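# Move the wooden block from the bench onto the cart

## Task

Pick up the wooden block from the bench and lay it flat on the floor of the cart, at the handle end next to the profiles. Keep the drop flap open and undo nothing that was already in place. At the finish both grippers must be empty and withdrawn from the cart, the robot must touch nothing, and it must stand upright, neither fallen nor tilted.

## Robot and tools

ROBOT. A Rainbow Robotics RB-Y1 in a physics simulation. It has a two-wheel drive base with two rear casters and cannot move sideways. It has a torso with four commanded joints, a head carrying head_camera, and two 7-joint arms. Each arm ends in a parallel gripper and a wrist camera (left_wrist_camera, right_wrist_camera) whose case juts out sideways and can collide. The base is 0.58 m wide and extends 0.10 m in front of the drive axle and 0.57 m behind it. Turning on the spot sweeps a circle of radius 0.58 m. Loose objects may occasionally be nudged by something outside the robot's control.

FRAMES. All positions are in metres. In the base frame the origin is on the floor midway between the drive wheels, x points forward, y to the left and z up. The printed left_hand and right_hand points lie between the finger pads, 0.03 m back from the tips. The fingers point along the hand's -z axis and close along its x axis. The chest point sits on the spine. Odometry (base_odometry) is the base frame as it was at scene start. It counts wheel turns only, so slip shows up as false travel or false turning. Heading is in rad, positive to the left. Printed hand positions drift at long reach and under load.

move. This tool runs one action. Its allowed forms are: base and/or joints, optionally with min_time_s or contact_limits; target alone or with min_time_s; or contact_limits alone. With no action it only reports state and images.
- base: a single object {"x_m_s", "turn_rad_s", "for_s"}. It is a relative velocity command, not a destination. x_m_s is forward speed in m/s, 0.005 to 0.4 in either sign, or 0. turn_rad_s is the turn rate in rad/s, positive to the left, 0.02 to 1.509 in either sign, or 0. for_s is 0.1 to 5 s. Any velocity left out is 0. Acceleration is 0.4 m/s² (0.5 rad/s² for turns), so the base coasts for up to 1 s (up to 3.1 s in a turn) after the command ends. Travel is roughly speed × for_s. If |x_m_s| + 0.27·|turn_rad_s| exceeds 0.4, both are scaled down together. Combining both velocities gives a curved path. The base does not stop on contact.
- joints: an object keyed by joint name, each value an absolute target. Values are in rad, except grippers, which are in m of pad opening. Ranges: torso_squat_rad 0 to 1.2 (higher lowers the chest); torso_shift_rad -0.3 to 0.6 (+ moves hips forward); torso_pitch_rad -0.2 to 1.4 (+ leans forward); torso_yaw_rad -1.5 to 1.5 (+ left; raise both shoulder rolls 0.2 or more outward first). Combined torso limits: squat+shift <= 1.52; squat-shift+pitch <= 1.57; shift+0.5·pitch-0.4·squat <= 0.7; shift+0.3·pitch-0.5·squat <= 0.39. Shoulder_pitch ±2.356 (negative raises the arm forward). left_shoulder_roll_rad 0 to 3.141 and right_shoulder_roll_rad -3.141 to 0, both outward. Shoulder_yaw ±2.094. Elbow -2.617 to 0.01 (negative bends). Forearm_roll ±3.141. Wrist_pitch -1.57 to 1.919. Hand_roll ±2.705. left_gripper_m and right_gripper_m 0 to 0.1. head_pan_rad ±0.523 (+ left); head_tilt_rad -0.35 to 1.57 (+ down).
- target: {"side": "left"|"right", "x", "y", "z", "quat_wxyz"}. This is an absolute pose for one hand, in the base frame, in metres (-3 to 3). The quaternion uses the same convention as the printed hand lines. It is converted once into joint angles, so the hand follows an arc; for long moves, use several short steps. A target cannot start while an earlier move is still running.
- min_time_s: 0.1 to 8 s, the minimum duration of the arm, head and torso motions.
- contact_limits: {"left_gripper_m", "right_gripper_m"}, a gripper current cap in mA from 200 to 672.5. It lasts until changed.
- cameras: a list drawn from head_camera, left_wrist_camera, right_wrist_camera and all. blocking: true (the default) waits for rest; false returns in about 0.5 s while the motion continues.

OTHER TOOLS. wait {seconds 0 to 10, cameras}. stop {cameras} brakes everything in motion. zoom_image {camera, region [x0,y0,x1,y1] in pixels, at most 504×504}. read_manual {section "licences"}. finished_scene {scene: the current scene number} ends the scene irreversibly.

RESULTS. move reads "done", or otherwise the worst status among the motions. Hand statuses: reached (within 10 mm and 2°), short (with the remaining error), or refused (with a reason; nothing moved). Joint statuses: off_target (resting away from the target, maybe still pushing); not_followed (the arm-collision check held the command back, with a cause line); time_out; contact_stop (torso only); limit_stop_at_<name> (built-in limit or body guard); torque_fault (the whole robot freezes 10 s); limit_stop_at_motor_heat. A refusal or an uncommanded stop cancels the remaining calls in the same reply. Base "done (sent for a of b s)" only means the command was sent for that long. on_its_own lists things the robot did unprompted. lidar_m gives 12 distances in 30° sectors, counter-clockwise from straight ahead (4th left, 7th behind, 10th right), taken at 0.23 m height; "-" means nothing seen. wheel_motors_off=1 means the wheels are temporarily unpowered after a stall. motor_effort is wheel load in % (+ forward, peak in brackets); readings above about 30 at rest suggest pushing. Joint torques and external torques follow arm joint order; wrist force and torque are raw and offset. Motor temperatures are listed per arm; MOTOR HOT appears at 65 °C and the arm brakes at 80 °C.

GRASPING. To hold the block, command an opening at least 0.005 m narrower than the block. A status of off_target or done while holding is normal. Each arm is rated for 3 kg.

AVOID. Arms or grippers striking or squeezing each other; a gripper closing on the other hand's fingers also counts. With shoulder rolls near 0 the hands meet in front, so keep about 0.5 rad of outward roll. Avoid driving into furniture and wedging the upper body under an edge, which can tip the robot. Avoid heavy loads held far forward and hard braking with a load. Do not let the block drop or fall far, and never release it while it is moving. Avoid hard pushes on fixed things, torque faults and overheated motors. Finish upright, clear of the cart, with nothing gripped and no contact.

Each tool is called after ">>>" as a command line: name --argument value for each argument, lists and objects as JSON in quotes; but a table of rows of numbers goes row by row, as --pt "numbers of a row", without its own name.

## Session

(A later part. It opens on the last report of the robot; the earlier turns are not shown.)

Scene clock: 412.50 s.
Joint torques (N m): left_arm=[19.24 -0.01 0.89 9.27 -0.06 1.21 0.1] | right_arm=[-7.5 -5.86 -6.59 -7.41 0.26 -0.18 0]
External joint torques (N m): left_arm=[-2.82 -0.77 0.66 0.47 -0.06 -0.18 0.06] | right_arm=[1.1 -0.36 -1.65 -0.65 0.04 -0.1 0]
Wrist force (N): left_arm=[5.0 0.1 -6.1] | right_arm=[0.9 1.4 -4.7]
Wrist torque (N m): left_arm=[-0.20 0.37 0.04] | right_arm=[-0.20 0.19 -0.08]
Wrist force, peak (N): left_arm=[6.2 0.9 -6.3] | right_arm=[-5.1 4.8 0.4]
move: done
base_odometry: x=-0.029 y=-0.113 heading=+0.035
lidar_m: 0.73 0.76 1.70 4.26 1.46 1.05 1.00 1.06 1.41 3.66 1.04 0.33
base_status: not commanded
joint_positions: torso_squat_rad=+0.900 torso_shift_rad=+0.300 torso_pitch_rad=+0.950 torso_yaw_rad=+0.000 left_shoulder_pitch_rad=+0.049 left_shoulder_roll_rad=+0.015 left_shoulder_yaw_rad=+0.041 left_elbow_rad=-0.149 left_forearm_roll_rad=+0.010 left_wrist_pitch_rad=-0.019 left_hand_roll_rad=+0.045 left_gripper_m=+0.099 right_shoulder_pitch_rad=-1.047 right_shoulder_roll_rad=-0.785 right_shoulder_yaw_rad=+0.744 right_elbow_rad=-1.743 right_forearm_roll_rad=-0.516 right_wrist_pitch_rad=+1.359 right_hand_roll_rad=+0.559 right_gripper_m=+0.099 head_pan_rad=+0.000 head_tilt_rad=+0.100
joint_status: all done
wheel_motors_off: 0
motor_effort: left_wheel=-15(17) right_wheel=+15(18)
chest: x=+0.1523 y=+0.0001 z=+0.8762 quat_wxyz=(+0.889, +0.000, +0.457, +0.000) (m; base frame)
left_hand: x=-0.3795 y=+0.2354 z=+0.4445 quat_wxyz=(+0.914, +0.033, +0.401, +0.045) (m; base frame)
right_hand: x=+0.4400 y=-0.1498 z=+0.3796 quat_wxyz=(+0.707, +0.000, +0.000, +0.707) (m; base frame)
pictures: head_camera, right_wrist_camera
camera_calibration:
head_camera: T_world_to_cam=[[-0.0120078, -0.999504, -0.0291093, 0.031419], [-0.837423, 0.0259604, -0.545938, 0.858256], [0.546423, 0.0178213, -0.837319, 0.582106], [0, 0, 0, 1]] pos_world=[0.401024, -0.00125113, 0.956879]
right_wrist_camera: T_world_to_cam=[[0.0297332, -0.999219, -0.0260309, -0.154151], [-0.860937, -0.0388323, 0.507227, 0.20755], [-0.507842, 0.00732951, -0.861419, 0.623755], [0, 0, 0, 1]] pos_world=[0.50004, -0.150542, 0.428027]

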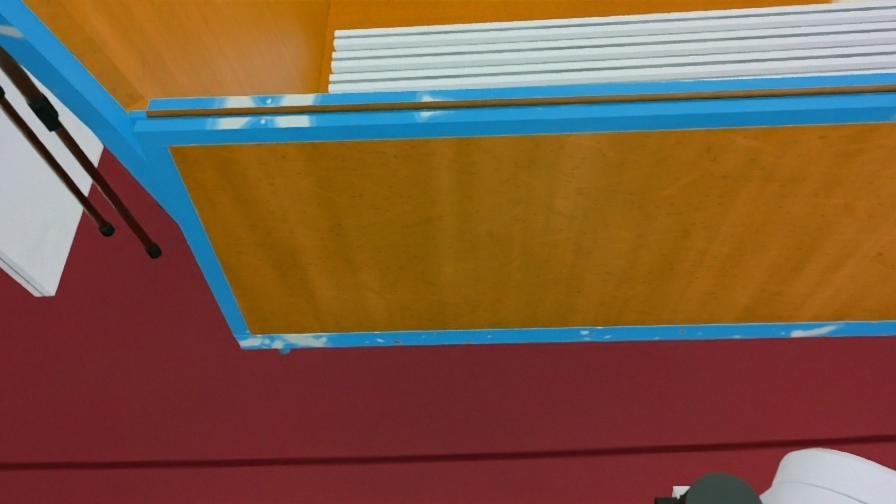

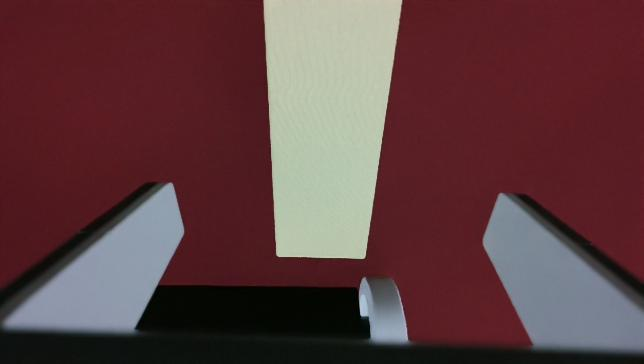

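>>> move --target '{"side": "right", "x": 0.44, "y": -0.151, "z": 0.30, "quat_wxyz": [0.7071, 0.0, 0.0, 0.7071]}' --min_time_s 2 --cameras '["right_wrist_camera"]'

>>> move --target '{"side": "right", "x": 0.44, "y": -0.151, "z": 0.26, "quat_wxyz": [0.7071, 0.0, 0.0, 0.7071]}' --min_time_s 2 --cameras '["right_wrist_camera"]'

Scene clock: 419.27 s.
Joint torques (N m): left_arm=[19.55 -0.28 0.78 9.28 -0.07 1.3 0.05] | right_arm=[-11.13 -2.92 -2.52 -5.58 0.38 -0.09 0.14]
External joint torques (N m): left_arm=[-2.5 -1.04 0.55 0.49 -0.06 -0.09 0.01] | right_arm=[-2.35 1.49 1.31 0.4 0.18 -0.01 0.14]
Wrist force (N): left_arm=[5.8 0.3 -6.0] | right_arm=[1.1 1.4 -4.8]
Wrist torque (N m): left_arm=[-0.17 0.44 0.10] | right_arm=[-0.17 0.20 -0.06]
Wrist force, peak (N): left_arm=[5.4 1.3 -6.8] | right_arm=[1.1 2.0 -5.2]
move: done
base_odometry: x=-0.029 y=-0.113 heading=+0.035
lidar_m: 0.73 0.75 1.69 4.25 1.45 1.04 1.00 1.05 1.42 3.65 1.04 0.32
base_status: not commanded
joint_positions: torso_squat_rad=+0.900 torso_shift_rad=+0.300 torso_pitch_rad=+0.950 torso_yaw_rad=+0.000 left_shoulder_pitch_rad=+0.049 left_shoulder_roll_rad=+0.015 left_shoulder_yaw_rad=+0.041 left_elbow_rad=-0.149 left_forearm_roll_rad=+0.010 left_wrist_pitch_rad=-0.019 left_hand_roll_rad=+0.045 left_gripper_m=+0.099 right_shoulder_pitch_rad=-1.077 right_shoulder_roll_rad=-0.635 right_shoulder_yaw_rad=+0.778 right_elbow_rad=-1.336 right_forearm_roll_rad=-0.465 right_wrist_pitch_rad=+1.097 right_hand_roll_rad=+0.673 right_gripper_m=+0.099 head_pan_rad=+0.000 head_tilt_rad=+0.100
joint_status: all done
wheel_motors_off: 0
motor_effort: left_wheel=-15(16) right_wheel=+15(17)
chest: x=+0.1523 y=+0.0001 z=+0.8762 quat_wxyz=(+0.889, +0.000, +0.457, +0.000) (m; base frame)
left_hand: x=-0.3795 y=+0.2354 z=+0.4445 quat_wxyz=(+0.914, +0.033, +0.401, +0.045) (m; base frame)
right_hand: x=+0.4399 y=-0.1512 z=+0.3000 quat_wxyz=(+0.707, +0.000, +0.000, +0.707) (m; base frame)
right_hand_status: reached (checked arc, planned for 2.0 s): 0 mm and 0.0 deg off.
pictures: right_wrist_camera
camera_calibration:
right_wrist_camera: T_world_to_cam=[[0.028444, -0.999255, -0.026076, -0.157062], [-0.861205, -0.037741, 0.506854, 0.248123], [-0.507461, 0.00803983, -0.861637, 0.555088], [0, 0, 0, 1]] pos_world=[0.499838, -0.152043, 0.348427]

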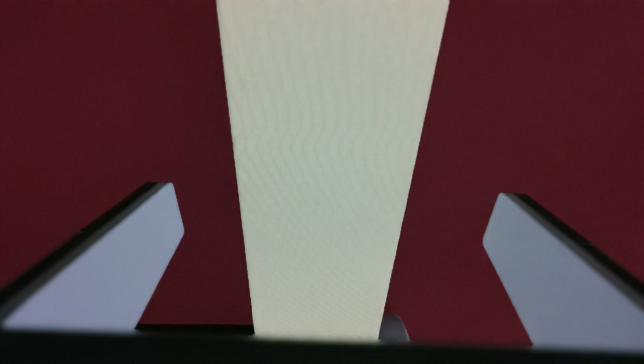

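Scene clock: 421.60 s.
Joint torques (N m): left_arm=[19.6 -0.25 0.84 9.15 -0.08 1.14 -0.04] | right_arm=[-11.05 -2.09 -1.89 -4.73 0.37 -0.14 0.11]
External joint torques (N m): left_arm=[-2.45 -1 0.61 0.36 -0.08 -0.26 -0.08] | right_arm=[-1.89 1.52 1.13 0.46 0.19 -0.05 0.11]
Wrist force (N): left_arm=[5.2 0.8 -6.2] | right_arm=[0.9 1.8 -4.2]
Wrist torque (N m): left_arm=[-0.25 0.39 0.07] | right_arm=[-0.22 0.25 -0.10]
Wrist force, peak (N): left_arm=[5.9 1.0 -6.2] | right_arm=[1.0 1.4 -5.1]
move: done
base_odometry: x=-0.029 y=-0.113 heading=+0.035
lidar_m: 0.73 0.74 1.68 4.25 1.45 1.06 1.00 1.05 1.41 3.64 1.05 0.35
base_status: not commanded
joint_positions: torso_squat_rad=+0.900 torso_shift_rad=+0.300 torso_pitch_rad=+0.950 torso_yaw_rad=+0.000 left_shoulder_pitch_rad=+0.049 left_shoulder_roll_rad=+0.015 left_shoulder_yaw_rad=+0.041 left_elbow_rad=-0.149 left_forearm_roll_rad=+0.010 left_wrist_pitch_rad=-0.019 left_hand_roll_rad=+0.045 left_gripper_m=+0.099 right_shoulder_pitch_rad=-1.124 right_shoulder_roll_rad=-0.530 right_shoulder_yaw_rad=+0.784 right_elbow_rad=-1.057 right_forearm_roll_rad=-0.466 right_wrist_pitch_rad=+0.938 right_hand_roll_rad=+0.753 right_gripper_m=+0.099 head_pan_rad=+0.000 head_tilt_rad=+0.100
joint_status: all done
wheel_motors_off: 0
motor_effort: left_wheel=-15(16) right_wheel=+16(17)
chest: x=+0.1523 y=+0.0001 z=+0.8762 quat_wxyz=(+0.889, +0.000, +0.457, +0.000) (m; base frame)
left_hand: x=-0.3795 y=+0.2354 z=+0.4445 quat_wxyz=(+0.914, +0.033, +0.401, +0.045) (m; base frame)
right_hand: x=+0.4398 y=-0.1513 z=+0.2601 quat_wxyz=(+0.707, +0.000, +0.000, +0.707) (m; base frame)
right_hand_status: reached (checked arc, planned for 2.0 s): 0 mm and 0.0 deg off.
pictures: right_wrist_camera
camera_calibration:
right_wrist_camera: T_world_to_cam=[[0.0283664, -0.999259, -0.0260153, -0.158078], [-0.86139, -0.0376404, 0.506548, 0.268413], [-0.507152, 0.00804041, -0.861819, 0.520647], [0, 0, 0, 1]] pos_world=[0.499739, -0.152044, 0.308628]

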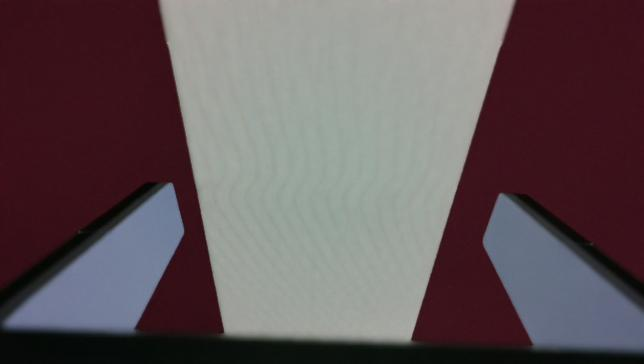

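>>> move --target '{"side": "right", "x": 0.442, "y": -0.146, "z": 0.225, "quat_wxyz": [0.7071, 0.0, 0.0, 0.7071]}' --min_time_s 2

>>> move --target '{"side": "right", "x": 0.442, "y": -0.146, "z": 0.209, "quat_wxyz": [0.7071, 0.0, 0.0, 0.7071]}' --min_time_s 1.5 --cameras '["right_wrist_camera"]'

Scene clock: 428.03 s.
Joint torques (N m): left_arm=[19.65 -0.03 1.24 9.21 -0.08 1.27 -0.05] | right_arm=[-11.97 -0.51 -3.96 -3.22 -0.17 -0.03 0.28]
External joint torques (N m): left_arm=[-2.41 -0.78 1.01 0.42 -0.08 -0.12 -0.09] | right_arm=[-1.86 1.81 -2.11 0.7 -0.31 0.06 0.28]
Wrist force (N): left_arm=[5.9 0.7 -5.8] | right_arm=[0.8 1.9 -4.6]
Wrist torque (N m): left_arm=[-0.23 0.49 0.06] | right_arm=[-0.24 0.16 -0.10]
Wrist force, peak (N): left_arm=[6.2 0.0 -6.1] | right_arm=[5.9 0.7 -1.0]
move: done
base_odometry: x=-0.029 y=-0.113 heading=+0.035
lidar_m: 0.73 0.76 1.69 4.27 1.46 1.04 0.99 1.05 1.43 3.65 1.05 0.34
base_status: not commanded
joint_positions: torso_squat_rad=+0.900 torso_shift_rad=+0.300 torso_pitch_rad=+0.950 torso_yaw_rad=+0.000 left_shoulder_pitch_rad=+0.049 left_shoulder_roll_rad=+0.015 left_shoulder_yaw_rad=+0.041 left_elbow_rad=-0.149 left_forearm_roll_rad=+0.010 left_wrist_pitch_rad=-0.019 left_hand_roll_rad=+0.045 left_gripper_m=+0.099 right_shoulder_pitch_rad=-1.226 right_shoulder_roll_rad=-0.377 right_shoulder_yaw_rad=+0.771 right_elbow_rad=-0.660 right_forearm_roll_rad=-0.507 right_wrist_pitch_rad=+0.742 right_hand_roll_rad=+0.881 right_gripper_m=+0.099 head_pan_rad=+0.000 head_tilt_rad=+0.100
joint_status: all done
wheel_motors_off: 0
motor_effort: left_wheel=-15(16) right_wheel=+15(17)
chest: x=+0.1523 y=+0.0001 z=+0.8762 quat_wxyz=(+0.889, +0.000, +0.457, +0.000) (m; base frame)
left_hand: x=-0.3795 y=+0.2354 z=+0.4445 quat_wxyz=(+0.914, +0.033, +0.401, +0.045) (m; base frame)
right_hand: x=+0.4417 y=-0.1462 z=+0.2250 quat_wxyz=(+0.707, +0.000, +0.000, +0.707) (m; base frame)
right_hand_status: reached (checked arc, planned for 2.0 s): 0 mm and 0.0 deg off.
pictures: none

Scene clock: 429.87 s.
Joint torques (N m): left_arm=[19.41 -0.17 0.99 9.16 -0.04 1.19 -0.02] | right_arm=[-12.17 0.08 -2.84 -1.9 -0.16 -0.04 0.08]
External joint torques (N m): left_arm=[-2.65 -0.92 0.76 0.36 -0.03 -0.2 -0.06] | right_arm=[-1.28 1.42 -2.15 0.59 -0.27 0.08 0.08]
Wrist force (N): left_arm=[5.1 0.4 -5.2] | right_arm=[0.7 1.8 -4.9]
Wrist torque (N m): left_arm=[-0.23 0.38 0.03] | right_arm=[-0.19 0.19 -0.08]
Wrist force, peak (N): left_arm=[6.5 0.7 -6.8] | right_arm=[-4.1 4.8 -2.6]
move: done
base_odometry: x=-0.029 y=-0.113 heading=+0.035
lidar_m: 0.73 0.76 1.69 4.26 1.47 1.04 1.00 1.05 1.43 3.65 1.04 0.34
base_status: not commanded
joint_positions: torso_squat_rad=+0.900 torso_shift_rad=+0.300 torso_pitch_rad=+0.950 torso_yaw_rad=+0.000 left_shoulder_pitch_rad=+0.049 left_shoulder_roll_rad=+0.015 left_shoulder_yaw_rad=+0.041 left_elbow_rad=-0.149 left_forearm_roll_rad=+0.010 left_wrist_pitch_rad=-0.019 left_hand_roll_rad=+0.045 left_gripper_m=+0.099 right_shoulder_pitch_rad=-1.339 right_shoulder_roll_rad=-0.240 right_shoulder_yaw_rad=+0.724 right_elbow_rad=-0.267 right_forearm_roll_rad=-0.602 right_wrist_pitch_rad=+0.541 right_hand_roll_rad=+1.064 right_gripper_m=+0.099 head_pan_rad=+0.000 head_tilt_rad=+0.100
joint_status: all done
wheel_motors_off: 0
motor_effort: left_wheel=-15(16) right_wheel=+14(17)
chest: x=+0.1523 y=+0.0001 z=+0.8762 quat_wxyz=(+0.889, +0.000, +0.457, +0.000) (m; base frame)
left_hand: x=-0.3795 y=+0.2354 z=+0.4445 quat_wxyz=(+0.914, +0.033, +0.401, +0.045) (m; base frame)
right_hand: x=+0.4414 y=-0.1463 z=+0.2097 quat_wxyz=(+0.707, -0.004, -0.007, +0.707) (m; base frame)
right_hand_status: reached (checked arc, planned for 1.5 s): 1 mm and 0.9 deg off.
pictures: right_wrist_camera
camera_calibration:
right_wrist_camera: T_world_to_cam=[[0.0295837, -0.999117, -0.0298418, -0.154177], [-0.868659, -0.0404684, 0.493754, 0.301087], [-0.494526, 0.0113153, -0.869089, 0.474397], [0, 0, 0, 1]] pos_world=[0.500704, -0.147225, 0.25903]

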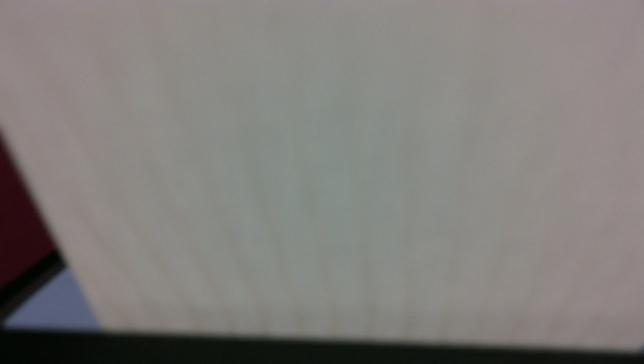

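>>> move --joints '{"right_gripper_m": 0.055}' --cameras '["right_wrist_camera"]'

Scene clock: 431.57 s.
Joint torques (N m): left_arm=[19.39 -0.08 0.98 9.42 -0.04 1.19 0.04] | right_arm=[-12.13 0.76 -2.76 -2.6 -0.04 -0.23 0.12]
External joint torques (N m): left_arm=[-2.66 -0.84 0.75 0.63 -0.03 -0.2 0] | right_arm=[-1.24 2.1 -2.07 -0.12 -0.15 -0.11 0.12]
Wrist force (N): left_arm=[5.8 -0.1 -5.6] | right_arm=[-1.5 1.9 -0.3]
Wrist torque (N m): left_arm=[-0.11 0.48 0.05] | right_arm=[-0.31 -0.17 -0.35]
Wrist force, peak (N): left_arm=[6.4 0.8 -6.0] | right_arm=[0.6 2.0 -5.1]
move: off_target
base_odometry: x=-0.029 y=-0.113 heading=+0.035
lidar_m: 0.72 0.75 1.68 4.27 1.48 1.04 1.00 1.06 1.42 3.67 1.04 0.33
base_status: not commanded
joint_positions: torso_squat_rad=+0.900 torso_shift_rad=+0.300 torso_pitch_rad=+0.950 torso_yaw_rad=+0.000 left_shoulder_pitch_rad=+0.049 left_shoulder_roll_rad=+0.015 left_shoulder_yaw_rad=+0.041 left_elbow_rad=-0.149 left_forearm_roll_rad=+0.010 left_wrist_pitch_rad=-0.019 left_hand_roll_rad=+0.045 left_gripper_m=+0.099 right_shoulder_pitch_rad=-1.339 right_shoulder_roll_rad=-0.240 right_shoulder_yaw_rad=+0.724 right_elbow_rad=-0.267 right_forearm_roll_rad=-0.602 right_wrist_pitch_rad=+0.541 right_hand_roll_rad=+1.064 right_gripper_m=+0.074 head_pan_rad=+0.000 head_tilt_rad=+0.100
joint_status: right_gripper_m off_target (ended at +0.074, target +0.055)
wheel_motors_off: 0
motor_effort: left_wheel=-16(16) right_wheel=+14(17)
chest: x=+0.1523 y=+0.0001 z=+0.8762 quat_wxyz=(+0.889, +0.000, +0.457, +0.000) (m; base frame)
left_hand: x=-0.3795 y=+0.2354 z=+0.4445 quat_wxyz=(+0.914, +0.033, +0.401, +0.045) (m; base frame)
right_hand: x=+0.4414 y=-0.1466 z=+0.2097 quat_wxyz=(+0.707, -0.004, -0.006, +0.707) (m; base frame)
pictures: right_wrist_camera
camera_calibration:
right_wrist_camera: T_world_to_cam=[[0.0293301, -0.999135, -0.0294752, -0.15445], [-0.868623, -0.0400678, 0.493851, 0.301088], [-0.494605, 0.0111181, -0.869047, 0.4744], [0, 0, 0, 1]] pos_world=[0.500703, -0.147527, 0.259031]

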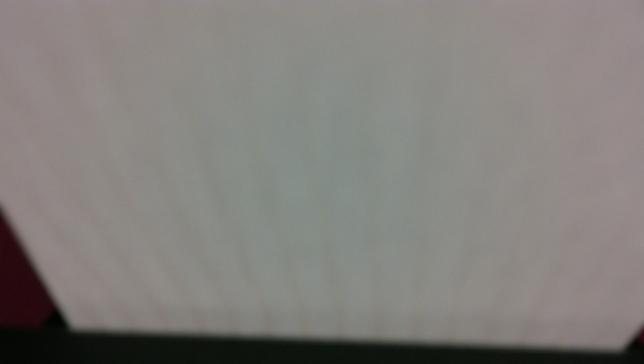

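>>> move --joints '{"torso_squat_rad": 0.5, "torso_shift_rad": 0.3, "torso_pitch_rad": 0.95}' --min_time_s 4 --cameras '["right_wrist_camera"]'

>>> move --target '{"side": "right", "x": 0.45, "y": -0.10, "z": 0.48, "quat_wxyz": [0.7071, 0.0, 0.0, 0.7071]}' --min_time_s 3 --cameras '["right_wrist_camera"]'

Scene clock: 461.33 s.
Joint torques (N m): left_arm=[19.5 -0.12 0.93 9.25 -0.08 1.27 -0.02] | right_arm=[-13.2 0.52 -2.41 -3.08 -0.09 0.13 0.21]
External joint torques (N m): left_arm=[-2.57 -0.87 0.7 0.45 -0.07 -0.12 -0.06] | right_arm=[-2.34 1.85 -1.73 -0.6 -0.2 0.25 0.21]
Wrist force (N): left_arm=[5.5 0.6 -5.5] | right_arm=[0.6 1.4 -21.7]
Wrist torque (N m): left_arm=[-0.24 0.44 0.08] | right_arm=[-0.36 0.12 -0.10]
Wrist force, peak (N): left_arm=[5.9 0.4 -6.5] | right_arm=[0.4 1.6 -22.8]
move: done
base_odometry: x=-0.029 y=-0.113 heading=+0.035
lidar_m: 0.47 0.76 1.69 4.27 1.47 1.05 1.00 1.05 1.42 3.65 1.05 0.37
base_status: not commanded
joint_positions: torso_squat_rad=+0.500 torso_shift_rad=+0.300 torso_pitch_rad=+0.951 torso_yaw_rad=+0.000 left_shoulder_pitch_rad=+0.049 left_shoulder_roll_rad=+0.015 left_shoulder_yaw_rad=+0.041 left_elbow_rad=-0.149 left_forearm_roll_rad=+0.010 left_wrist_pitch_rad=-0.019 left_hand_roll_rad=+0.045 left_gripper_m=+0.099 right_shoulder_pitch_rad=-1.338 right_shoulder_roll_rad=-0.240 right_shoulder_yaw_rad=+0.724 right_elbow_rad=-0.267 right_forearm_roll_rad=-0.602 right_wrist_pitch_rad=+0.541 right_hand_roll_rad=+1.064 right_gripper_m=+0.074 head_pan_rad=+0.000 head_tilt_rad=+0.100
joint_status: all done
wheel_motors_off: 0
motor_effort: left_wheel=-15(16) right_wheel=+16(17)
chest: x=+0.2056 y=+0.0001 z=+1.0471 quat_wxyz=(+0.889, +0.000, +0.458, +0.000) (m; base frame)
left_hand: x=-0.3266 y=+0.2354 z=+0.6159 quat_wxyz=(+0.914, +0.033, +0.401, +0.045) (m; base frame)
right_hand: x=+0.4939 y=-0.1465 z=+0.3803 quat_wxyz=(+0.707, -0.003, -0.006, +0.707) (m; base frame)
pictures: right_wrist_camera
camera_calibration:
right_wrist_camera: T_world_to_cam=[[0.0292965, -0.999135, -0.0295105, -0.150933], [-0.868047, -0.040069, 0.494863, 0.261819], [-0.495618, 0.0111188, -0.86847, 0.648898], [0, 0, 0, 1]] pos_world=[0.553298, -0.147527, 0.429529]

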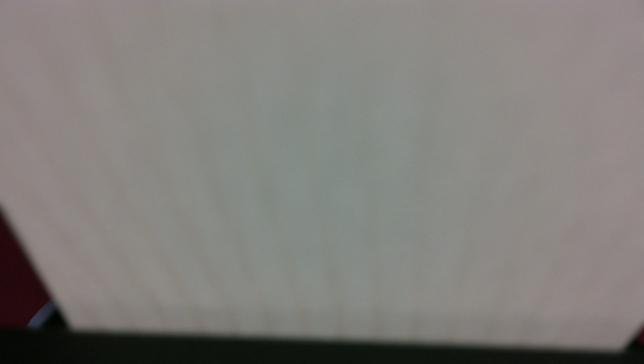

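Scene clock: 464.67 s.
Joint torques (N m): left_arm=[19.49 -0.08 1.11 9.13 -0.05 1.2 0.03] | right_arm=[-10.59 0.04 -2.92 -11.84 0.04 0.11 -0.13]
External joint torques (N m): left_arm=[-2.58 -0.84 0.88 0.34 -0.05 -0.19 -0.01] | right_arm=[-3.05 1.63 0.05 -5.02 -0.17 0.18 -0.13]
Wrist force (N): left_arm=[5.8 0.4 -5.3] | right_arm=[0.8 1.3 -22.3]
Wrist torque (N m): left_arm=[-0.23 0.46 0.08] | right_arm=[-0.41 0.15 0.10]
Wrist force, peak (N): left_arm=[6.5 0.6 -5.9] | right_arm=[0.5 1.9 -22.9]
move: done
base_odometry: x=-0.029 y=-0.113 heading=+0.035
lidar_m: 0.72 0.76 1.69 4.27 1.47 1.04 1.00 1.05 1.42 3.65 1.05 0.76
base_status: not commanded
joint_positions: torso_squat_rad=+0.500 torso_shift_rad=+0.300 torso_pitch_rad=+0.951 torso_yaw_rad=+0.000 left_shoulder_pitch_rad=+0.049 left_shoulder_roll_rad=+0.015 left_shoulder_yaw_rad=+0.041 left_elbow_rad=-0.149 left_forearm_roll_rad=+0.010 left_wrist_pitch_rad=-0.019 left_hand_roll_rad=+0.045 left_gripper_m=+0.099 right_shoulder_pitch_rad=-1.032 right_shoulder_roll_rad=-0.551 right_shoulder_yaw_rad=+0.845 right_elbow_rad=-1.449 right_forearm_roll_rad=-0.326 right_wrist_pitch_rad=+1.196 right_hand_roll_rad=+0.520 right_gripper_m=+0.074 head_pan_rad=+0.000 head_tilt_rad=+0.100
joint_status: all done
wheel_motors_off: 0
motor_effort: left_wheel=-15(16) right_wheel=+15(18)
chest: x=+0.2056 y=+0.0001 z=+1.0471 quat_wxyz=(+0.889, +0.000, +0.458, +0.000) (m; base frame)
left_hand: x=-0.3266 y=+0.2354 z=+0.6159 quat_wxyz=(+0.914, +0.033, +0.401, +0.045) (m; base frame)
right_hand: x=+0.4495 y=-0.1007 z=+0.4798 quat_wxyz=(+0.707, +0.000, +0.001, +0.707) (m; base frame)
right_hand_status: reached (checked arc, planned for 3.0 s): 1 mm and 0.1 deg off.
pictures: right_wrist_camera
camera_calibration:
right_wrist_camera: T_world_to_cam=[[0.028905, -0.999263, -0.025252, -0.102664], [-0.860437, -0.0377307, 0.508158, 0.166225], [-0.508736, 0.00703942, -0.860894, 0.714594], [0, 0, 0, 1]] pos_world=[0.509533, -0.101347, 0.528128]

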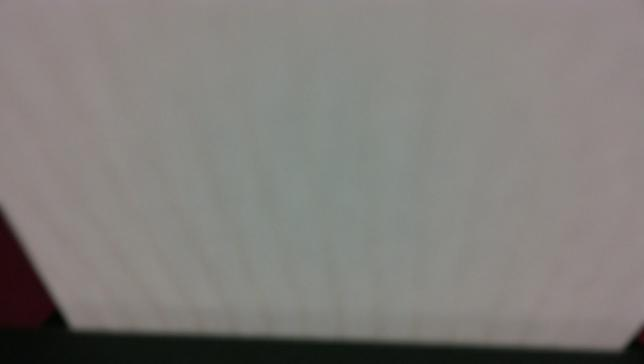

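>>> move --target '{"side": "right", "x": 0.45, "y": -0.07, "z": 0.57, "quat_wxyz": [0.6964, 0.1228, -0.1228, 0.6964]}' --min_time_s 3

>>> move --target '{"side": "right", "x": 0.45, "y": -0.04, "z": 0.65, "quat_wxyz": [0.6744, 0.2126, -0.2126, 0.6744]}' --min_time_s 3 --cameras '["right_wrist_camera", "head_camera"]'

Scene clock: 470.27 s.
Joint torques (N m): left_arm=[19.54 0.1 1.16 9.26 -0.06 1.15 -0.1] | right_arm=[-8.09 -2.81 -7.99 -14.93 -1.51 -2.04 0.16]
External joint torques (N m): left_arm=[-2.53 -0.66 0.93 0.46 -0.06 -0.24 -0.14] | right_arm=[-1.85 1.27 -3.95 -7.1 -1.41 -1.43 0.15]
Wrist force (N): left_arm=[6.0 0.4 -5.5] | right_arm=[-7.0 1.6 -21.0]
Wrist torque (N m): left_arm=[-0.17 0.50 0.06] | right_arm=[-0.38 0.55 -0.04]
Wrist force, peak (N): left_arm=[6.0 0.7 -6.6] | right_arm=[-0.1 1.3 -22.9]
move: done
base_odometry: x=-0.029 y=-0.113 heading=+0.035
lidar_m: 0.72 0.76 1.69 4.27 1.45 1.05 0.99 1.05 1.42 3.65 1.06 0.76
base_status: not commanded
joint_positions: torso_squat_rad=+0.500 torso_shift_rad=+0.300 torso_pitch_rad=+0.951 torso_yaw_rad=+0.000 left_shoulder_pitch_rad=+0.049 left_shoulder_roll_rad=+0.015 left_shoulder_yaw_rad=+0.041 left_elbow_rad=-0.149 left_forearm_roll_rad=+0.010 left_wrist_pitch_rad=-0.019 left_hand_roll_rad=+0.045 left_gripper_m=+0.099 right_shoulder_pitch_rad=-0.901 right_shoulder_roll_rad=-0.766 right_shoulder_yaw_rad=+0.713 right_elbow_rad=-1.887 right_forearm_roll_rad=-0.595 right_wrist_pitch_rad=+1.115 right_hand_roll_rad=+0.588 right_gripper_m=+0.074 head_pan_rad=+0.000 head_tilt_rad=+0.100
joint_status: all done
wheel_motors_off: 0
motor_effort: left_wheel=-15(16) right_wheel=+15(17)
chest: x=+0.2056 y=+0.0001 z=+1.0471 quat_wxyz=(+0.889, +0.000, +0.458, +0.000) (m; base frame)
left_hand: x=-0.3266 y=+0.2354 z=+0.6159 quat_wxyz=(+0.914, +0.033, +0.401, +0.045) (m; base frame)
right_hand: x=+0.4495 y=-0.0705 z=+0.5692 quat_wxyz=(+0.697, +0.122, -0.121, +0.697) (m; base frame)
right_hand_status: reached (checked arc, planned for 3.0 s): 1 mm and 0.2 deg off.
pictures: none

Scene clock: 473.60 s.
Joint torques (N m): left_arm=[19.62 -0.53 1.12 9.18 -0.08 1.3 -0.06] | right_arm=[-7.89 -3.63 -8.72 -16.57 -2.52 -3.48 0.26]
External joint torques (N m): left_arm=[-2.45 -1.29 0.89 0.38 -0.07 -0.09 -0.1] | right_arm=[-2.1 1.54 -4.08 -8.47 -2.21 -2.53 0.23]
Wrist force (N): left_arm=[5.4 -0.1 -5.6] | right_arm=[-12.7 1.3 -18.6]
Wrist torque (N m): left_arm=[-0.15 0.43 0.05] | right_arm=[-0.31 0.78 -0.05]
Wrist force, peak (N): left_arm=[6.2 0.9 -6.0] | right_arm=[-9.4 1.1 -20.7]
move: done
base_odometry: x=-0.029 y=-0.113 heading=+0.035
lidar_m: 0.72 0.76 1.67 4.27 1.47 1.05 0.99 1.05 1.41 3.65 1.05 0.75
base_status: not commanded
joint_positions: torso_squat_rad=+0.500 torso_shift_rad=+0.300 torso_pitch_rad=+0.951 torso_yaw_rad=+0.000 left_shoulder_pitch_rad=+0.049 left_shoulder_roll_rad=+0.015 left_shoulder_yaw_rad=+0.041 left_elbow_rad=-0.149 left_forearm_roll_rad=+0.010 left_wrist_pitch_rad=-0.019 left_hand_roll_rad=+0.045 left_gripper_m=+0.099 right_shoulder_pitch_rad=-0.843 right_shoulder_roll_rad=-0.881 right_shoulder_yaw_rad=+0.611 right_elbow_rad=-2.116 right_forearm_roll_rad=-0.826 right_wrist_pitch_rad=+1.017 right_hand_roll_rad=+0.620 right_gripper_m=+0.074 head_pan_rad=+0.000 head_tilt_rad=+0.100
joint_status: all done
wheel_motors_off: 0
motor_effort: left_wheel=-15(16) right_wheel=+15(17)
chest: x=+0.2056 y=+0.0001 z=+1.0471 quat_wxyz=(+0.889, +0.000, +0.458, +0.000) (m; base frame)
left_hand: x=-0.3266 y=+0.2354 z=+0.6159 quat_wxyz=(+0.914, +0.033, +0.401, +0.045) (m; base frame)
right_hand: x=+0.4495 y=-0.0407 z=+0.6490 quat_wxyz=(+0.675, +0.212, -0.211, +0.674) (m; base frame)
right_hand_status: reached (checked arc, planned for 3.0 s): 1 mm and 0.2 deg off.
pictures: head_camera, right_wrist_camera
camera_calibration:
head_camera: T_world_to_cam=[[-0.0120676, -0.9995, -0.0292368, 0.037199], [-0.837893, 0.0260646, -0.545212, 0.995479], [0.545701, 0.0179179, -0.837788, 0.696772], [0, 0, 0, 1]] pos_world=[0.454325, -0.00125106, 1.12758]
right_wrist_camera: T_world_to_cam=[[0.0279005, -0.805197, -0.59235, 0.337828], [-0.860583, -0.320821, 0.395565, 0.144147], [-0.508546, 0.49873, -0.70189, 0.77654], [0, 0, 0, 1]] pos_world=[0.509531, -0.0690204, 0.688139]

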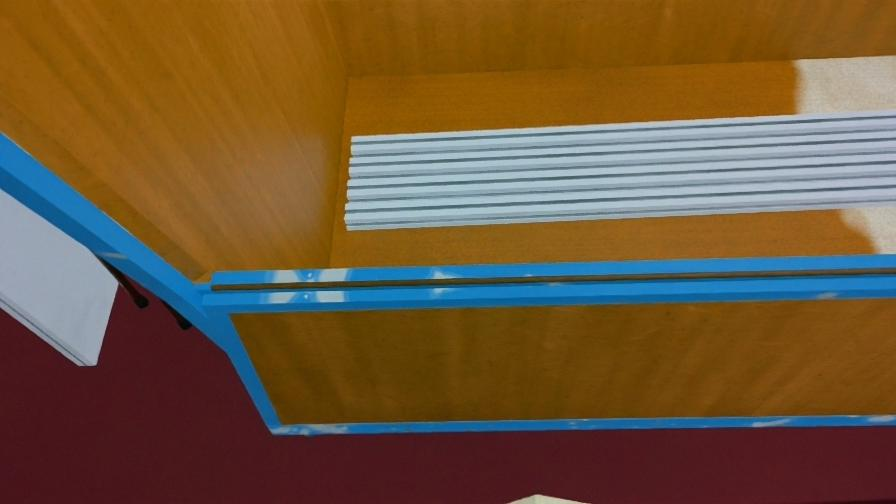

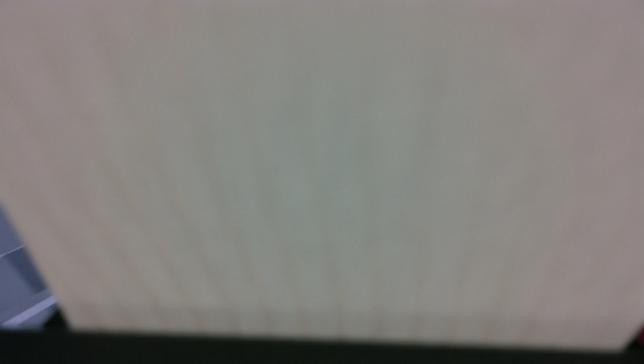

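>>> move --joints '{"right_shoulder_pitch_rad": -1.73, "right_shoulder_roll_rad": -1.313, "right_shoulder_yaw_rad": 1.572, "right_elbow_rad": -2.267, "right_forearm_roll_rad": -0.483, "right_wrist_pitch_rad": 0.326, "right_hand_roll_rad": -0.33}' --min_time_s 5 --cameras '["head_camera", "right_wrist_camera"]'

Scene clock: 503.10 s.
Joint torques (N m): left_arm=[19.58 -0.03 0.95 9.21 -0.11 1.33 -0.08] | right_arm=[-17.81 -5.92 -10.51 -12.96 0.88 -5.57 -0.39]
External joint torques (N m): left_arm=[-2.49 -0.79 0.72 0.41 -0.11 -0.06 -0.12] | right_arm=[-7.1 0.72 -3.44 -7.26 0.5 -4.2 -0.42]
Wrist force (N): left_arm=[5.6 0.7 -6.2] | right_arm=[-17.5 2.6 -14.0]
Wrist torque (N m): left_arm=[-0.25 0.46 0.04] | right_arm=[-0.17 1.04 0.15]
Wrist force, peak (N): left_arm=[6.3 0.5 -6.1] | right_arm=[-16.5 4.4 -15.7]
move: done
base_odometry: x=-0.029 y=-0.113 heading=+0.035
lidar_m: 0.73 0.75 1.70 4.26 1.46 1.05 1.00 1.05 1.41 3.66 1.05 0.77
base_status: not commanded
joint_positions: torso_squat_rad=+0.500 torso_shift_rad=+0.300 torso_pitch_rad=+0.951 torso_yaw_rad=+0.000 left_shoulder_pitch_rad=+0.049 left_shoulder_roll_rad=+0.015 left_shoulder_yaw_rad=+0.041 left_elbow_rad=-0.149 left_forearm_roll_rad=+0.010 left_wrist_pitch_rad=-0.019 left_hand_roll_rad=+0.045 left_gripper_m=+0.099 right_shoulder_pitch_rad=-1.728 right_shoulder_roll_rad=-1.313 right_shoulder_yaw_rad=+1.573 right_elbow_rad=-2.265 right_forearm_roll_rad=-0.483 right_wrist_pitch_rad=+0.327 right_hand_roll_rad=-0.330 right_gripper_m=+0.074 head_pan_rad=+0.000 head_tilt_rad=+0.100
joint_status: all done
wheel_motors_off: 0
motor_effort: left_wheel=-15(16) right_wheel=+14(18)
chest: x=+0.2056 y=+0.0001 z=+1.0471 quat_wxyz=(+0.889, +0.000, +0.458, +0.000) (m; base frame)
left_hand: x=-0.3266 y=+0.2354 z=+0.6159 quat_wxyz=(+0.914, +0.033, +0.401, +0.045) (m; base frame)
right_hand: x=+0.4644 y=-0.0013 z=+0.7370 quat_wxyz=(+0.635, +0.282, -0.313, +0.648) (m; base frame)
pictures: head_camera, right_wrist_camera
camera_calibration:
head_camera: T_world_to_cam=[[-0.0120676, -0.9995, -0.0292368, 0.037199], [-0.837893, 0.0260646, -0.545212, 0.995479], [0.545701, 0.0179179, -0.837788, 0.696772], [0, 0, 0, 1]] pos_world=[0.454325, -0.00125106, 1.12758]
right_wrist_camera: T_world_to_cam=[[0.0648971, -0.625221, -0.777745, 0.540999], [-0.875042, -0.4103, 0.25682, 0.243603], [-0.479678, 0.663892, -0.573722, 0.718681], [0, 0, 0, 1]] pos_world=[0.522789, -0.0389321, 0.77052]

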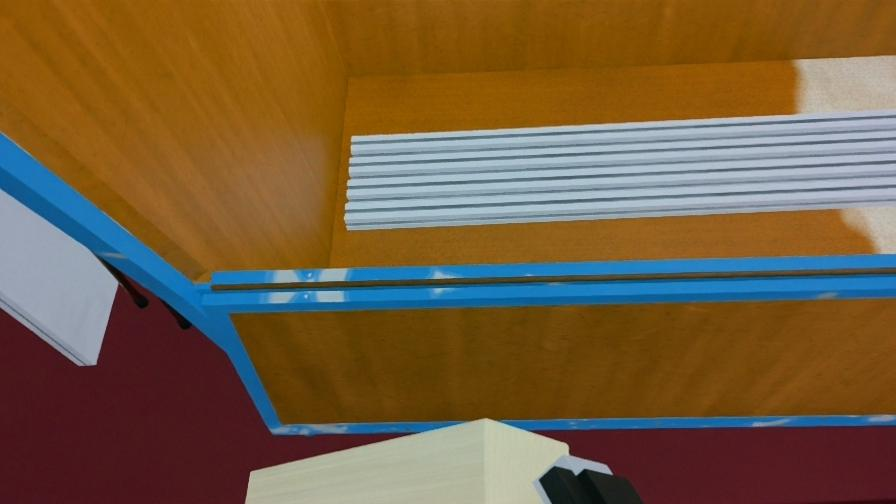

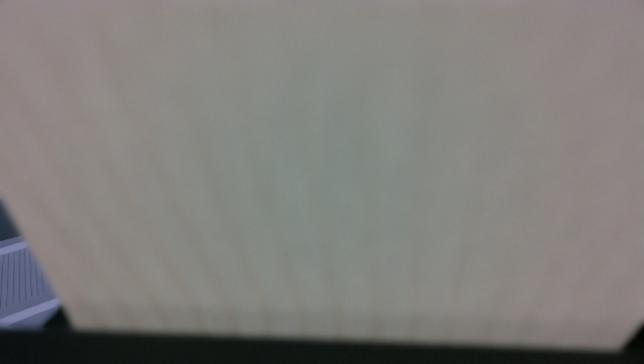

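>>> move --joints '{"torso_squat_rad": 1.0, "torso_shift_rad": 0.45, "torso_pitch_rad": 1.0}' --min_time_s 6 --cameras '["head_camera", "left_wrist_camera"]'

Scene clock: 510.77 s.
Joint torques (N m): left_arm=[20.02 -0.23 0.88 9.55 -0.04 1.34 0.1] | right_arm=[-16.8 -5.43 -10.53 -13.11 0.83 -5.59 -0.41]
External joint torques (N m): left_arm=[-2.84 -0.97 0.64 0.45 -0.04 -0.12 0.06] | right_arm=[-6.63 1.14 -3.81 -7.04 0.48 -4.19 -0.45]
Wrist force (N): left_arm=[5.7 -0.2 -5.7] | right_arm=[-17.1 1.8 -13.7]
Wrist torque (N m): left_arm=[-0.16 0.46 0.06] | right_arm=[-0.33 1.07 0.17]
Wrist force, peak (N): left_arm=[6.2 -0.1 -6.6] | right_arm=[-17.9 3.0 -14.6]
move: done
base_odometry: x=-0.029 y=-0.113 heading=+0.035
lidar_m: 0.73 0.76 1.69 4.26 1.46 1.06 1.00 1.06 1.42 3.64 1.06 0.77
base_status: not commanded
joint_positions: torso_squat_rad=+1.000 torso_shift_rad=+0.450 torso_pitch_rad=+1.001 torso_yaw_rad=+0.000 left_shoulder_pitch_rad=+0.049 left_shoulder_roll_rad=+0.015 left_shoulder_yaw_rad=+0.041 left_elbow_rad=-0.149 left_forearm_roll_rad=+0.010 left_wrist_pitch_rad=-0.019 left_hand_roll_rad=+0.045 left_gripper_m=+0.099 right_shoulder_pitch_rad=-1.728 right_shoulder_roll_rad=-1.313 right_shoulder_yaw_rad=+1.573 right_elbow_rad=-2.265 right_forearm_roll_rad=-0.483 right_wrist_pitch_rad=+0.327 right_hand_roll_rad=-0.330 right_gripper_m=+0.074 head_pan_rad=+0.000 head_tilt_rad=+0.100
joint_status: all done
wheel_motors_off: 0
motor_effort: left_wheel=-15(16) right_wheel=+15(18)
chest: x=+0.1971 y=+0.0000 z=+0.7881 quat_wxyz=(+0.877, +0.000, +0.480, +0.000) (m; base frame)
left_hand: x=-0.3559 y=+0.2354 z=+0.3839 quat_wxyz=(+0.904, +0.034, +0.424, +0.044) (m; base frame)
right_hand: x=+0.4402 y=-0.0013 z=+0.4655 quat_wxyz=(+0.642, +0.298, -0.297, +0.641) (m; base frame)
pictures: head_camera, left_wrist_camera
camera_calibration:
head_camera: T_world_to_cam=[[-0.0135059, -0.9995, -0.0285975, 0.0293027], [-0.863978, 0.0260622, -0.502854, 0.818917], [0.503348, 0.0179161, -0.863898, 0.513301], [0, 0, 0, 1]] pos_world=[0.449554, -0.00125106, 0.856074]
left_wrist_camera: T_world_to_cam=[[0.628027, 0.135601, -0.766286, 0.485212], [0.41658, -0.890311, 0.183869, 0.316188], [-0.6573, -0.434695, -0.615628, 0.17731], [0, 0, 0, 1]] pos_world=[-0.319898, 0.292786, 0.422831]

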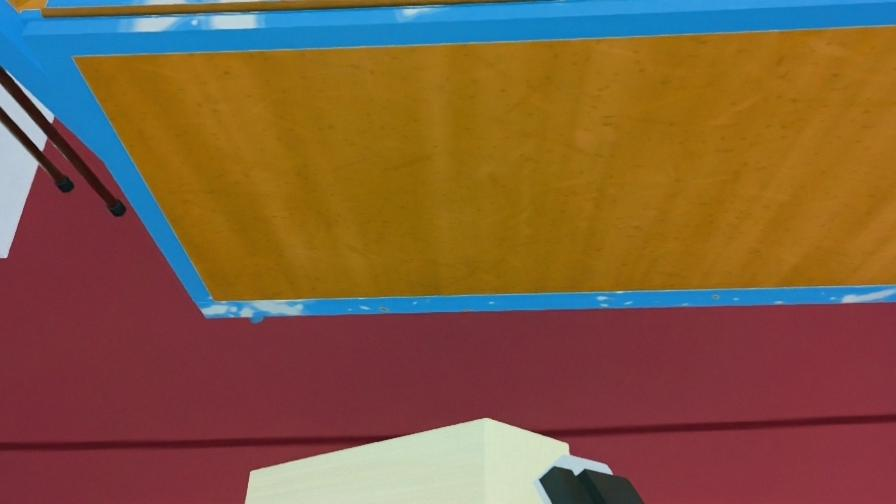

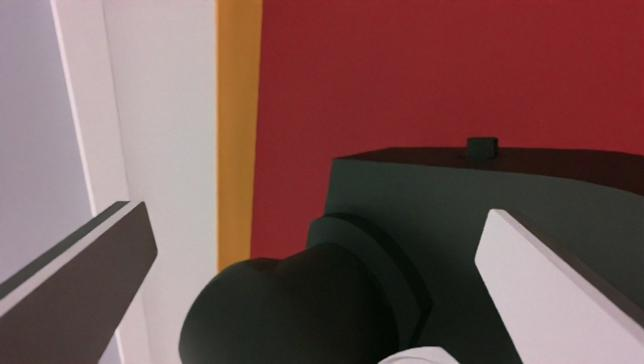

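>>> move --target '{"side": "right", "x": 0.443, "y": 0.0, "z": 0.42, "quat_wxyz": [0.6409, 0.2988, -0.2988, 0.6409]}' --min_time_s 2

>>> move --target '{"side": "right", "x": 0.443, "y": 0.0, "z": 0.375, "quat_wxyz": [0.6409, 0.2988, -0.2988, 0.6409]}' --min_time_s 2

>>> move --target '{"side": "right", "x": 0.443, "y": 0.0, "z": 0.33, "quat_wxyz": [0.6409, 0.2988, -0.2988, 0.6409]}' --min_time_s 2

Scene clock: 514.80 s.
Joint torques (N m): left_arm=[20.48 0.03 0.77 9.59 -0.06 1.28 -0.13] | right_arm=[-13.18 -2.38 -10.04 -12.51 0.6 -5.63 0.24]
External joint torques (N m): left_arm=[-2.39 -0.71 0.54 0.49 -0.06 -0.18 -0.17] | right_arm=[-2.92 4.13 -3.57 -6.39 0.3 -4.22 0.2]
Wrist force (N): left_arm=[5.7 0.5 -5.4] | right_arm=[-17.9 2.3 -14.1]
Wrist torque (N m): left_arm=[-0.19 0.40 0.03] | right_arm=[-0.34 0.99 -0.06]
Wrist force, peak (N): left_arm=[6.6 0.9 -6.0] | right_arm=[-17.5 1.9 -14.8]
move: done
base_odometry: x=-0.029 y=-0.113 heading=+0.035
lidar_m: 0.72 0.76 1.70 4.26 1.46 1.05 0.99 1.04 1.42 3.63 1.04 0.76
base_status: not commanded
joint_positions: torso_squat_rad=+1.000 torso_shift_rad=+0.450 torso_pitch_rad=+1.001 torso_yaw_rad=+0.000 left_shoulder_pitch_rad=+0.049 left_shoulder_roll_rad=+0.015 left_shoulder_yaw_rad=+0.041 left_elbow_rad=-0.149 left_forearm_roll_rad=+0.010 left_wrist_pitch_rad=-0.019 left_hand_roll_rad=+0.045 left_gripper_m=+0.099 right_shoulder_pitch_rad=-1.653 right_shoulder_roll_rad=-1.224 right_shoulder_yaw_rad=+1.586 right_elbow_rad=-2.091 right_forearm_roll_rad=-0.423 right_wrist_pitch_rad=+0.237 right_hand_roll_rad=-0.309 right_gripper_m=+0.074 head_pan_rad=+0.000 head_tilt_rad=+0.100
joint_status: all done
wheel_motors_off: 0
motor_effort: left_wheel=-15(16) right_wheel=+14(16)
chest: x=+0.1971 y=+0.0000 z=+0.7881 quat_wxyz=(+0.877, +0.000, +0.480, +0.000) (m; base frame)
left_hand: x=-0.3559 y=+0.2354 z=+0.3839 quat_wxyz=(+0.904, +0.034, +0.424, +0.044) (m; base frame)
right_hand: x=+0.4431 y=-0.0013 z=+0.4191 quat_wxyz=(+0.642, +0.297, -0.298, +0.641) (m; base frame)
right_hand_status: reached (checked arc, planned for 2.0 s): 2 mm and 0.3 deg off.
pictures: none

Scene clock: 517.13 s.
Joint torques (N m): left_arm=[20.32 -0.13 1.14 9.6 -0.05 1.35 0.04] | right_arm=[-13.27 -1.41 -9.01 -12.48 0.55 -5.82 0.17]
External joint torques (N m): left_arm=[-2.54 -0.88 0.9 0.5 -0.05 -0.11 0] | right_arm=[-3.07 4.85 -2.91 -6.48 0.3 -4.4 0.13]
Wrist force (N): left_arm=[5.7 0.3 -5.5] | right_arm=[-17.2 1.7 -14.4]
Wrist torque (N m): left_arm=[-0.19 0.45 0.08] | right_arm=[-0.28 1.07 -0.04]
Wrist force, peak (N): left_arm=[6.7 -0.4 -5.9] | right_arm=[-17.5 1.8 -14.8]
move: done
base_odometry: x=-0.029 y=-0.113 heading=+0.035
lidar_m: 0.32 0.33 1.69 4.28 1.47 1.04 1.00 1.06 1.41 3.64 1.05 0.76
base_status: not commanded
joint_positions: torso_squat_rad=+1.000 torso_shift_rad=+0.450 torso_pitch_rad=+1.001 torso_yaw_rad=+0.000 left_shoulder_pitch_rad=+0.049 left_shoulder_roll_rad=+0.015 left_shoulder_yaw_rad=+0.041 left_elbow_rad=-0.149 left_forearm_roll_rad=+0.010 left_wrist_pitch_rad=-0.019 left_hand_roll_rad=+0.045 left_gripper_m=+0.099 right_shoulder_pitch_rad=-1.587 right_shoulder_roll_rad=-1.130 right_shoulder_yaw_rad=+1.593 right_elbow_rad=-1.909 right_forearm_roll_rad=-0.378 right_wrist_pitch_rad=+0.143 right_hand_roll_rad=-0.291 right_gripper_m=+0.074 head_pan_rad=+0.000 head_tilt_rad=+0.100
joint_status: all done
wheel_motors_off: 0
motor_effort: left_wheel=-14(16) right_wheel=+15(18)
chest: x=+0.1971 y=+0.0000 z=+0.7881 quat_wxyz=(+0.877, +0.000, +0.480, +0.000) (m; base frame)
left_hand: x=-0.3559 y=+0.2354 z=+0.3839 quat_wxyz=(+0.904, +0.034, +0.424, +0.044) (m; base frame)
right_hand: x=+0.4431 y=-0.0014 z=+0.3741 quat_wxyz=(+0.642, +0.297, -0.298, +0.641) (m; base frame)
right_hand_status: reached (checked arc, planned for 2.0 s): 2 mm and 0.3 deg off.
pictures: none

Scene clock: 519.47 s.
Joint torques (N m): left_arm=[19.98 -0.04 1.27 9.55 -0.11 1.24 0.14] | right_arm=[-13.56 -1.49 -8.4 -12.07 0.19 -5.83 0.19]
External joint torques (N m): left_arm=[-2.88 -0.79 1.04 0.45 -0.11 -0.22 0.1] | right_arm=[-3.39 4.33 -2.77 -6.45 0.01 -4.4 0.15]
Wrist force (N): left_arm=[5.9 -0.3 -5.5] | right_arm=[-17.1 1.9 -14.3]
Wrist torque (N m): left_arm=[-0.15 0.47 0.06] | right_arm=[-0.32 1.06 -0.02]
Wrist force, peak (N): left_arm=[6.2 -0.7 -6.1] | right_arm=[-17.5 2.1 -14.8]
move: done
base_odometry: x=-0.029 y=-0.113 heading=+0.035
lidar_m: 0.30 0.32 1.68 4.26 1.46 1.05 1.00 1.05 1.42 3.65 1.05 0.76
base_status: not commanded
joint_positions: torso_squat_rad=+1.000 torso_shift_rad=+0.450 torso_pitch_rad=+1.001 torso_yaw_rad=+0.000 left_shoulder_pitch_rad=+0.049 left_shoulder_roll_rad=+0.015 left_shoulder_yaw_rad=+0.041 left_elbow_rad=-0.149 left_forearm_roll_rad=+0.010 left_wrist_pitch_rad=-0.019 left_hand_roll_rad=+0.045 left_gripper_m=+0.099 right_shoulder_pitch_rad=-1.536 right_shoulder_roll_rad=-1.026 right_shoulder_yaw_rad=+1.605 right_elbow_rad=-1.702 right_forearm_roll_rad=-0.351 right_wrist_pitch_rad=+0.037 right_hand_roll_rad=-0.273 right_gripper_m=+0.074 head_pan_rad=+0.000 head_tilt_rad=+0.100
joint_status: all done
wheel_motors_off: 0
motor_effort: left_wheel=-16(16) right_wheel=+13(17)
chest: x=+0.1971 y=+0.0000 z=+0.7881 quat_wxyz=(+0.877, +0.000, +0.480, +0.000) (m; base frame)
left_hand: x=-0.3559 y=+0.2354 z=+0.3839 quat_wxyz=(+0.904, +0.034, +0.424, +0.044) (m; base frame)
right_hand: x=+0.4431 y=-0.0015 z=+0.3293 quat_wxyz=(+0.642, +0.297, -0.298, +0.641) (m; base frame)
right_hand_status: reached (checked arc, planned for 2.0 s): 2 mm and 0.3 deg off.
pictures: none

>>> move --joints '{"right_shoulder_pitch_rad": -1.73, "right_shoulder_roll_rad": -1.313, "right_shoulder_yaw_rad": 1.572, "right_elbow_rad": -2.267, "right_forearm_roll_rad": -0.483, "right_wrist_pitch_rad": 0.326, "right_hand_roll_rad": -0.33}' --min_time_s 3

>>> move --joints '{"torso_squat_rad": 0.2, "torso_shift_rad": 0.2, "torso_pitch_rad": 0.95, "head_tilt_rad": 0.2, "head_pan_rad": 0.0}' --min_time_s 6 --cameras '["head_camera"]'

Scene clock: 529.97 s.
Joint torques (N m): left_arm=[20.17 -0.18 1.34 9.52 -0.08 1.41 0.05] | right_arm=[-16.49 -5.18 -13.03 -13.76 0.24 -5.57 -0.52]
External joint torques (N m): left_arm=[-2.69 -0.92 1.1 0.42 -0.07 -0.05 0.01] | right_arm=[-6.33 1.4 -6.32 -7.68 -0.11 -4.17 -0.56]
Wrist force (N): left_arm=[6.0 0.9 -5.4] | right_arm=[-17.5 1.5 -14.1]
Wrist torque (N m): left_arm=[-0.22 0.48 0.04] | right_arm=[-0.26 1.05 0.16]
Wrist force, peak (N): left_arm=[7.1 0.4 -5.4] | right_arm=[-17.8 2.1 -14.9]
move: done
base_odometry: x=-0.029 y=-0.113 heading=+0.035
lidar_m: 0.73 0.76 1.69 4.27 1.47 1.05 1.00 1.05 1.42 3.65 1.04 0.75
base_status: not commanded
joint_positions: torso_squat_rad=+1.000 torso_shift_rad=+0.450 torso_pitch_rad=+1.001 torso_yaw_rad=+0.000 left_shoulder_pitch_rad=+0.049 left_shoulder_roll_rad=+0.015 left_shoulder_yaw_rad=+0.041 left_elbow_rad=-0.149 left_forearm_roll_rad=+0.010 left_wrist_pitch_rad=-0.019 left_hand_roll_rad=+0.045 left_gripper_m=+0.099 right_shoulder_pitch_rad=-1.728 right_shoulder_roll_rad=-1.313 right_shoulder_yaw_rad=+1.574 right_elbow_rad=-2.265 right_forearm_roll_rad=-0.483 right_wrist_pitch_rad=+0.327 right_hand_roll_rad=-0.330 right_gripper_m=+0.074 head_pan_rad=+0.000 head_tilt_rad=+0.100
joint_status: all done
wheel_motors_off: 0
motor_effort: left_wheel=-16(16) right_wheel=+14(17)
chest: x=+0.1971 y=+0.0000 z=+0.7881 quat_wxyz=(+0.877, +0.000, +0.480, +0.000) (m; base frame)
left_hand: x=-0.3559 y=+0.2354 z=+0.3839 quat_wxyz=(+0.904, +0.034, +0.424, +0.044) (m; base frame)
right_hand: x=+0.4400 y=-0.0015 z=+0.4653 quat_wxyz=(+0.642, +0.298, -0.297, +0.641) (m; base frame)
pictures: none

Scene clock: 536.27 s.
Joint torques (N m): left_arm=[19.74 -0.1 1 9.26 0 1.23 -0.04] | right_arm=[-17.34 -4.81 -13.38 -12.63 0.51 -5.47 -0.4]
External joint torques (N m): left_arm=[-2.32 -0.86 0.77 0.46 0 -0.17 -0.08] | right_arm=[-6.62 1.83 -6.31 -6.93 0.13 -4.1 -0.44]
Wrist force (N): left_arm=[5.9 0.4 -5.2] | right_arm=[-17.3 3.2 -14.3]
Wrist torque (N m): left_arm=[-0.19 0.47 0.04] | right_arm=[-0.24 1.03 0.16]
Wrist force, peak (N): left_arm=[6.3 0.1 -6.2] | right_arm=[-18.2 1.8 -14.5]
move: done
base_odometry: x=-0.029 y=-0.113 heading=+0.035
lidar_m: 0.72 0.76 1.69 4.27 1.46 1.04 0.99 1.05 1.41 3.66 1.06 0.76
base_status: not commanded
joint_positions: torso_squat_rad=+0.200 torso_shift_rad=+0.200 torso_pitch_rad=+0.951 torso_yaw_rad=+0.000 left_shoulder_pitch_rad=+0.049 left_shoulder_roll_rad=+0.015 left_shoulder_yaw_rad=+0.041 left_elbow_rad=-0.149 left_forearm_roll_rad=+0.010 left_wrist_pitch_rad=-0.019 left_hand_roll_rad=+0.045 left_gripper_m=+0.099 right_shoulder_pitch_rad=-1.728 right_shoulder_roll_rad=-1.313 right_shoulder_yaw_rad=+1.574 right_elbow_rad=-2.265 right_forearm_roll_rad=-0.483 right_wrist_pitch_rad=+0.327 right_hand_roll_rad=-0.330 right_gripper_m=+0.074 head_pan_rad=+0.000 head_tilt_rad=+0.200
joint_status: all done
wheel_motors_off: 0
motor_effort: left_wheel=-14(16) right_wheel=+15(17)
chest: x=+0.1603 y=+0.0001 z=+1.1326 quat_wxyz=(+0.889, +0.000, +0.458, +0.000) (m; base frame)
left_hand: x=-0.3718 y=+0.2354 z=+0.7014 quat_wxyz=(+0.914, +0.033, +0.401, +0.045) (m; base frame)
right_hand: x=+0.4190 y=-0.0015 z=+0.8223 quat_wxyz=(+0.635, +0.282, -0.313, +0.648) (m; base frame)
pictures: head_camera
camera_calibration:
head_camera: T_world_to_cam=[[-0.0149247, -0.9995, -0.0278831, 0.0384471], [-0.888154, 0.0260614, -0.458806, 0.914763], [0.459303, 0.0179169, -0.888099, 0.884018], [0, 0, 0, 1]] pos_world=[0.406992, -0.00125107, 1.20587]

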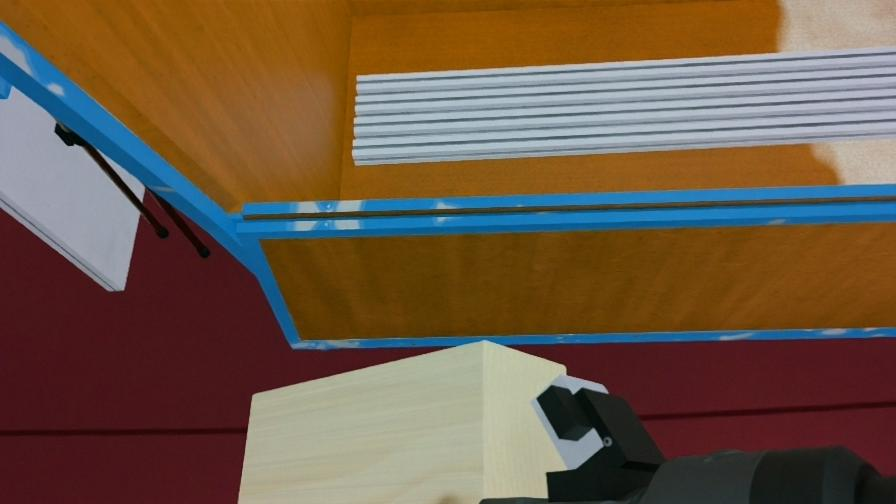

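>>> move --base '{"x_m_s": 0.2, "for_s": 2.0}' --joints '{"head_tilt_rad": 0.35}' --cameras '["head_camera"]'

Scene clock: 540.50 s.
Joint torques (N m): left_arm=[19.38 -0.02 1.02 9.19 0.07 1.25 0.06] | right_arm=[-16.78 -5.01 -13.12 -12.4 0.63 -5.46 -0.33]
External joint torques (N m): left_arm=[-2.68 -0.78 0.79 0.39 0.07 -0.14 0.02] | right_arm=[-6.06 1.62 -6.05 -6.71 0.25 -4.09 -0.37]
Wrist force (N): left_arm=[5.4 0.3 -5.6] | right_arm=[-17.0 3.2 -14.3]
Wrist torque (N m): left_arm=[-0.19 0.43 0.03] | right_arm=[-0.18 1.08 0.16]
Wrist force, peak (N): left_arm=[6.7 1.0 -5.7] | right_arm=[-18.3 2.5 -14.8]
move: done
base_odometry: x=+0.371 y=-0.099 heading=+0.034
lidar_m: 0.32 0.34 0.85 4.21 2.03 1.46 1.39 1.45 1.97 4.96 0.48 0.35
base_status: done (sent for 2 of 2 s)
joint_positions: torso_squat_rad=+0.200 torso_shift_rad=+0.200 torso_pitch_rad=+0.951 torso_yaw_rad=+0.000 left_shoulder_pitch_rad=+0.049 left_shoulder_roll_rad=+0.015 left_shoulder_yaw_rad=+0.041 left_elbow_rad=-0.149 left_forearm_roll_rad=+0.010 left_wrist_pitch_rad=-0.019 left_hand_roll_rad=+0.045 left_gripper_m=+0.099 right_shoulder_pitch_rad=-1.729 right_shoulder_roll_rad=-1.313 right_shoulder_yaw_rad=+1.574 right_elbow_rad=-2.265 right_forearm_roll_rad=-0.483 right_wrist_pitch_rad=+0.327 right_hand_roll_rad=-0.330 right_gripper_m=+0.074 head_pan_rad=+0.000 head_tilt_rad=+0.350
joint_status: all done
wheel_motors_off: 0
motor_effort: left_wheel=-14(29) right_wheel=+14(38)
chest: x=+0.1604 y=+0.0001 z=+1.1326 quat_wxyz=(+0.889, +0.000, +0.458, +0.000) (m; base frame)
left_hand: x=-0.3718 y=+0.2354 z=+0.7014 quat_wxyz=(+0.914, +0.033, +0.401, +0.045) (m; base frame)
right_hand: x=+0.4191 y=-0.0014 z=+0.8224 quat_wxyz=(+0.635, +0.282, -0.313, +0.648) (m; base frame)
pictures: head_camera
camera_calibration:
head_camera: T_world_to_cam=[[-0.0189558, -0.999501, -0.0252482, 0.0365637], [-0.946711, 0.026064, -0.321027, 0.764846], [0.321525, 0.0178174, -0.946733, 1.00246], [0, 0, 0, 1]] pos_world=[0.402464, -0.00125081, 1.19553]

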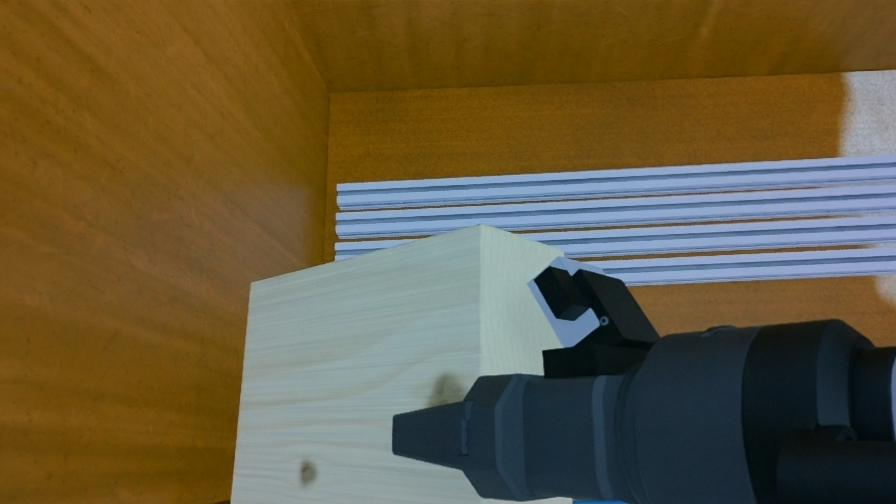

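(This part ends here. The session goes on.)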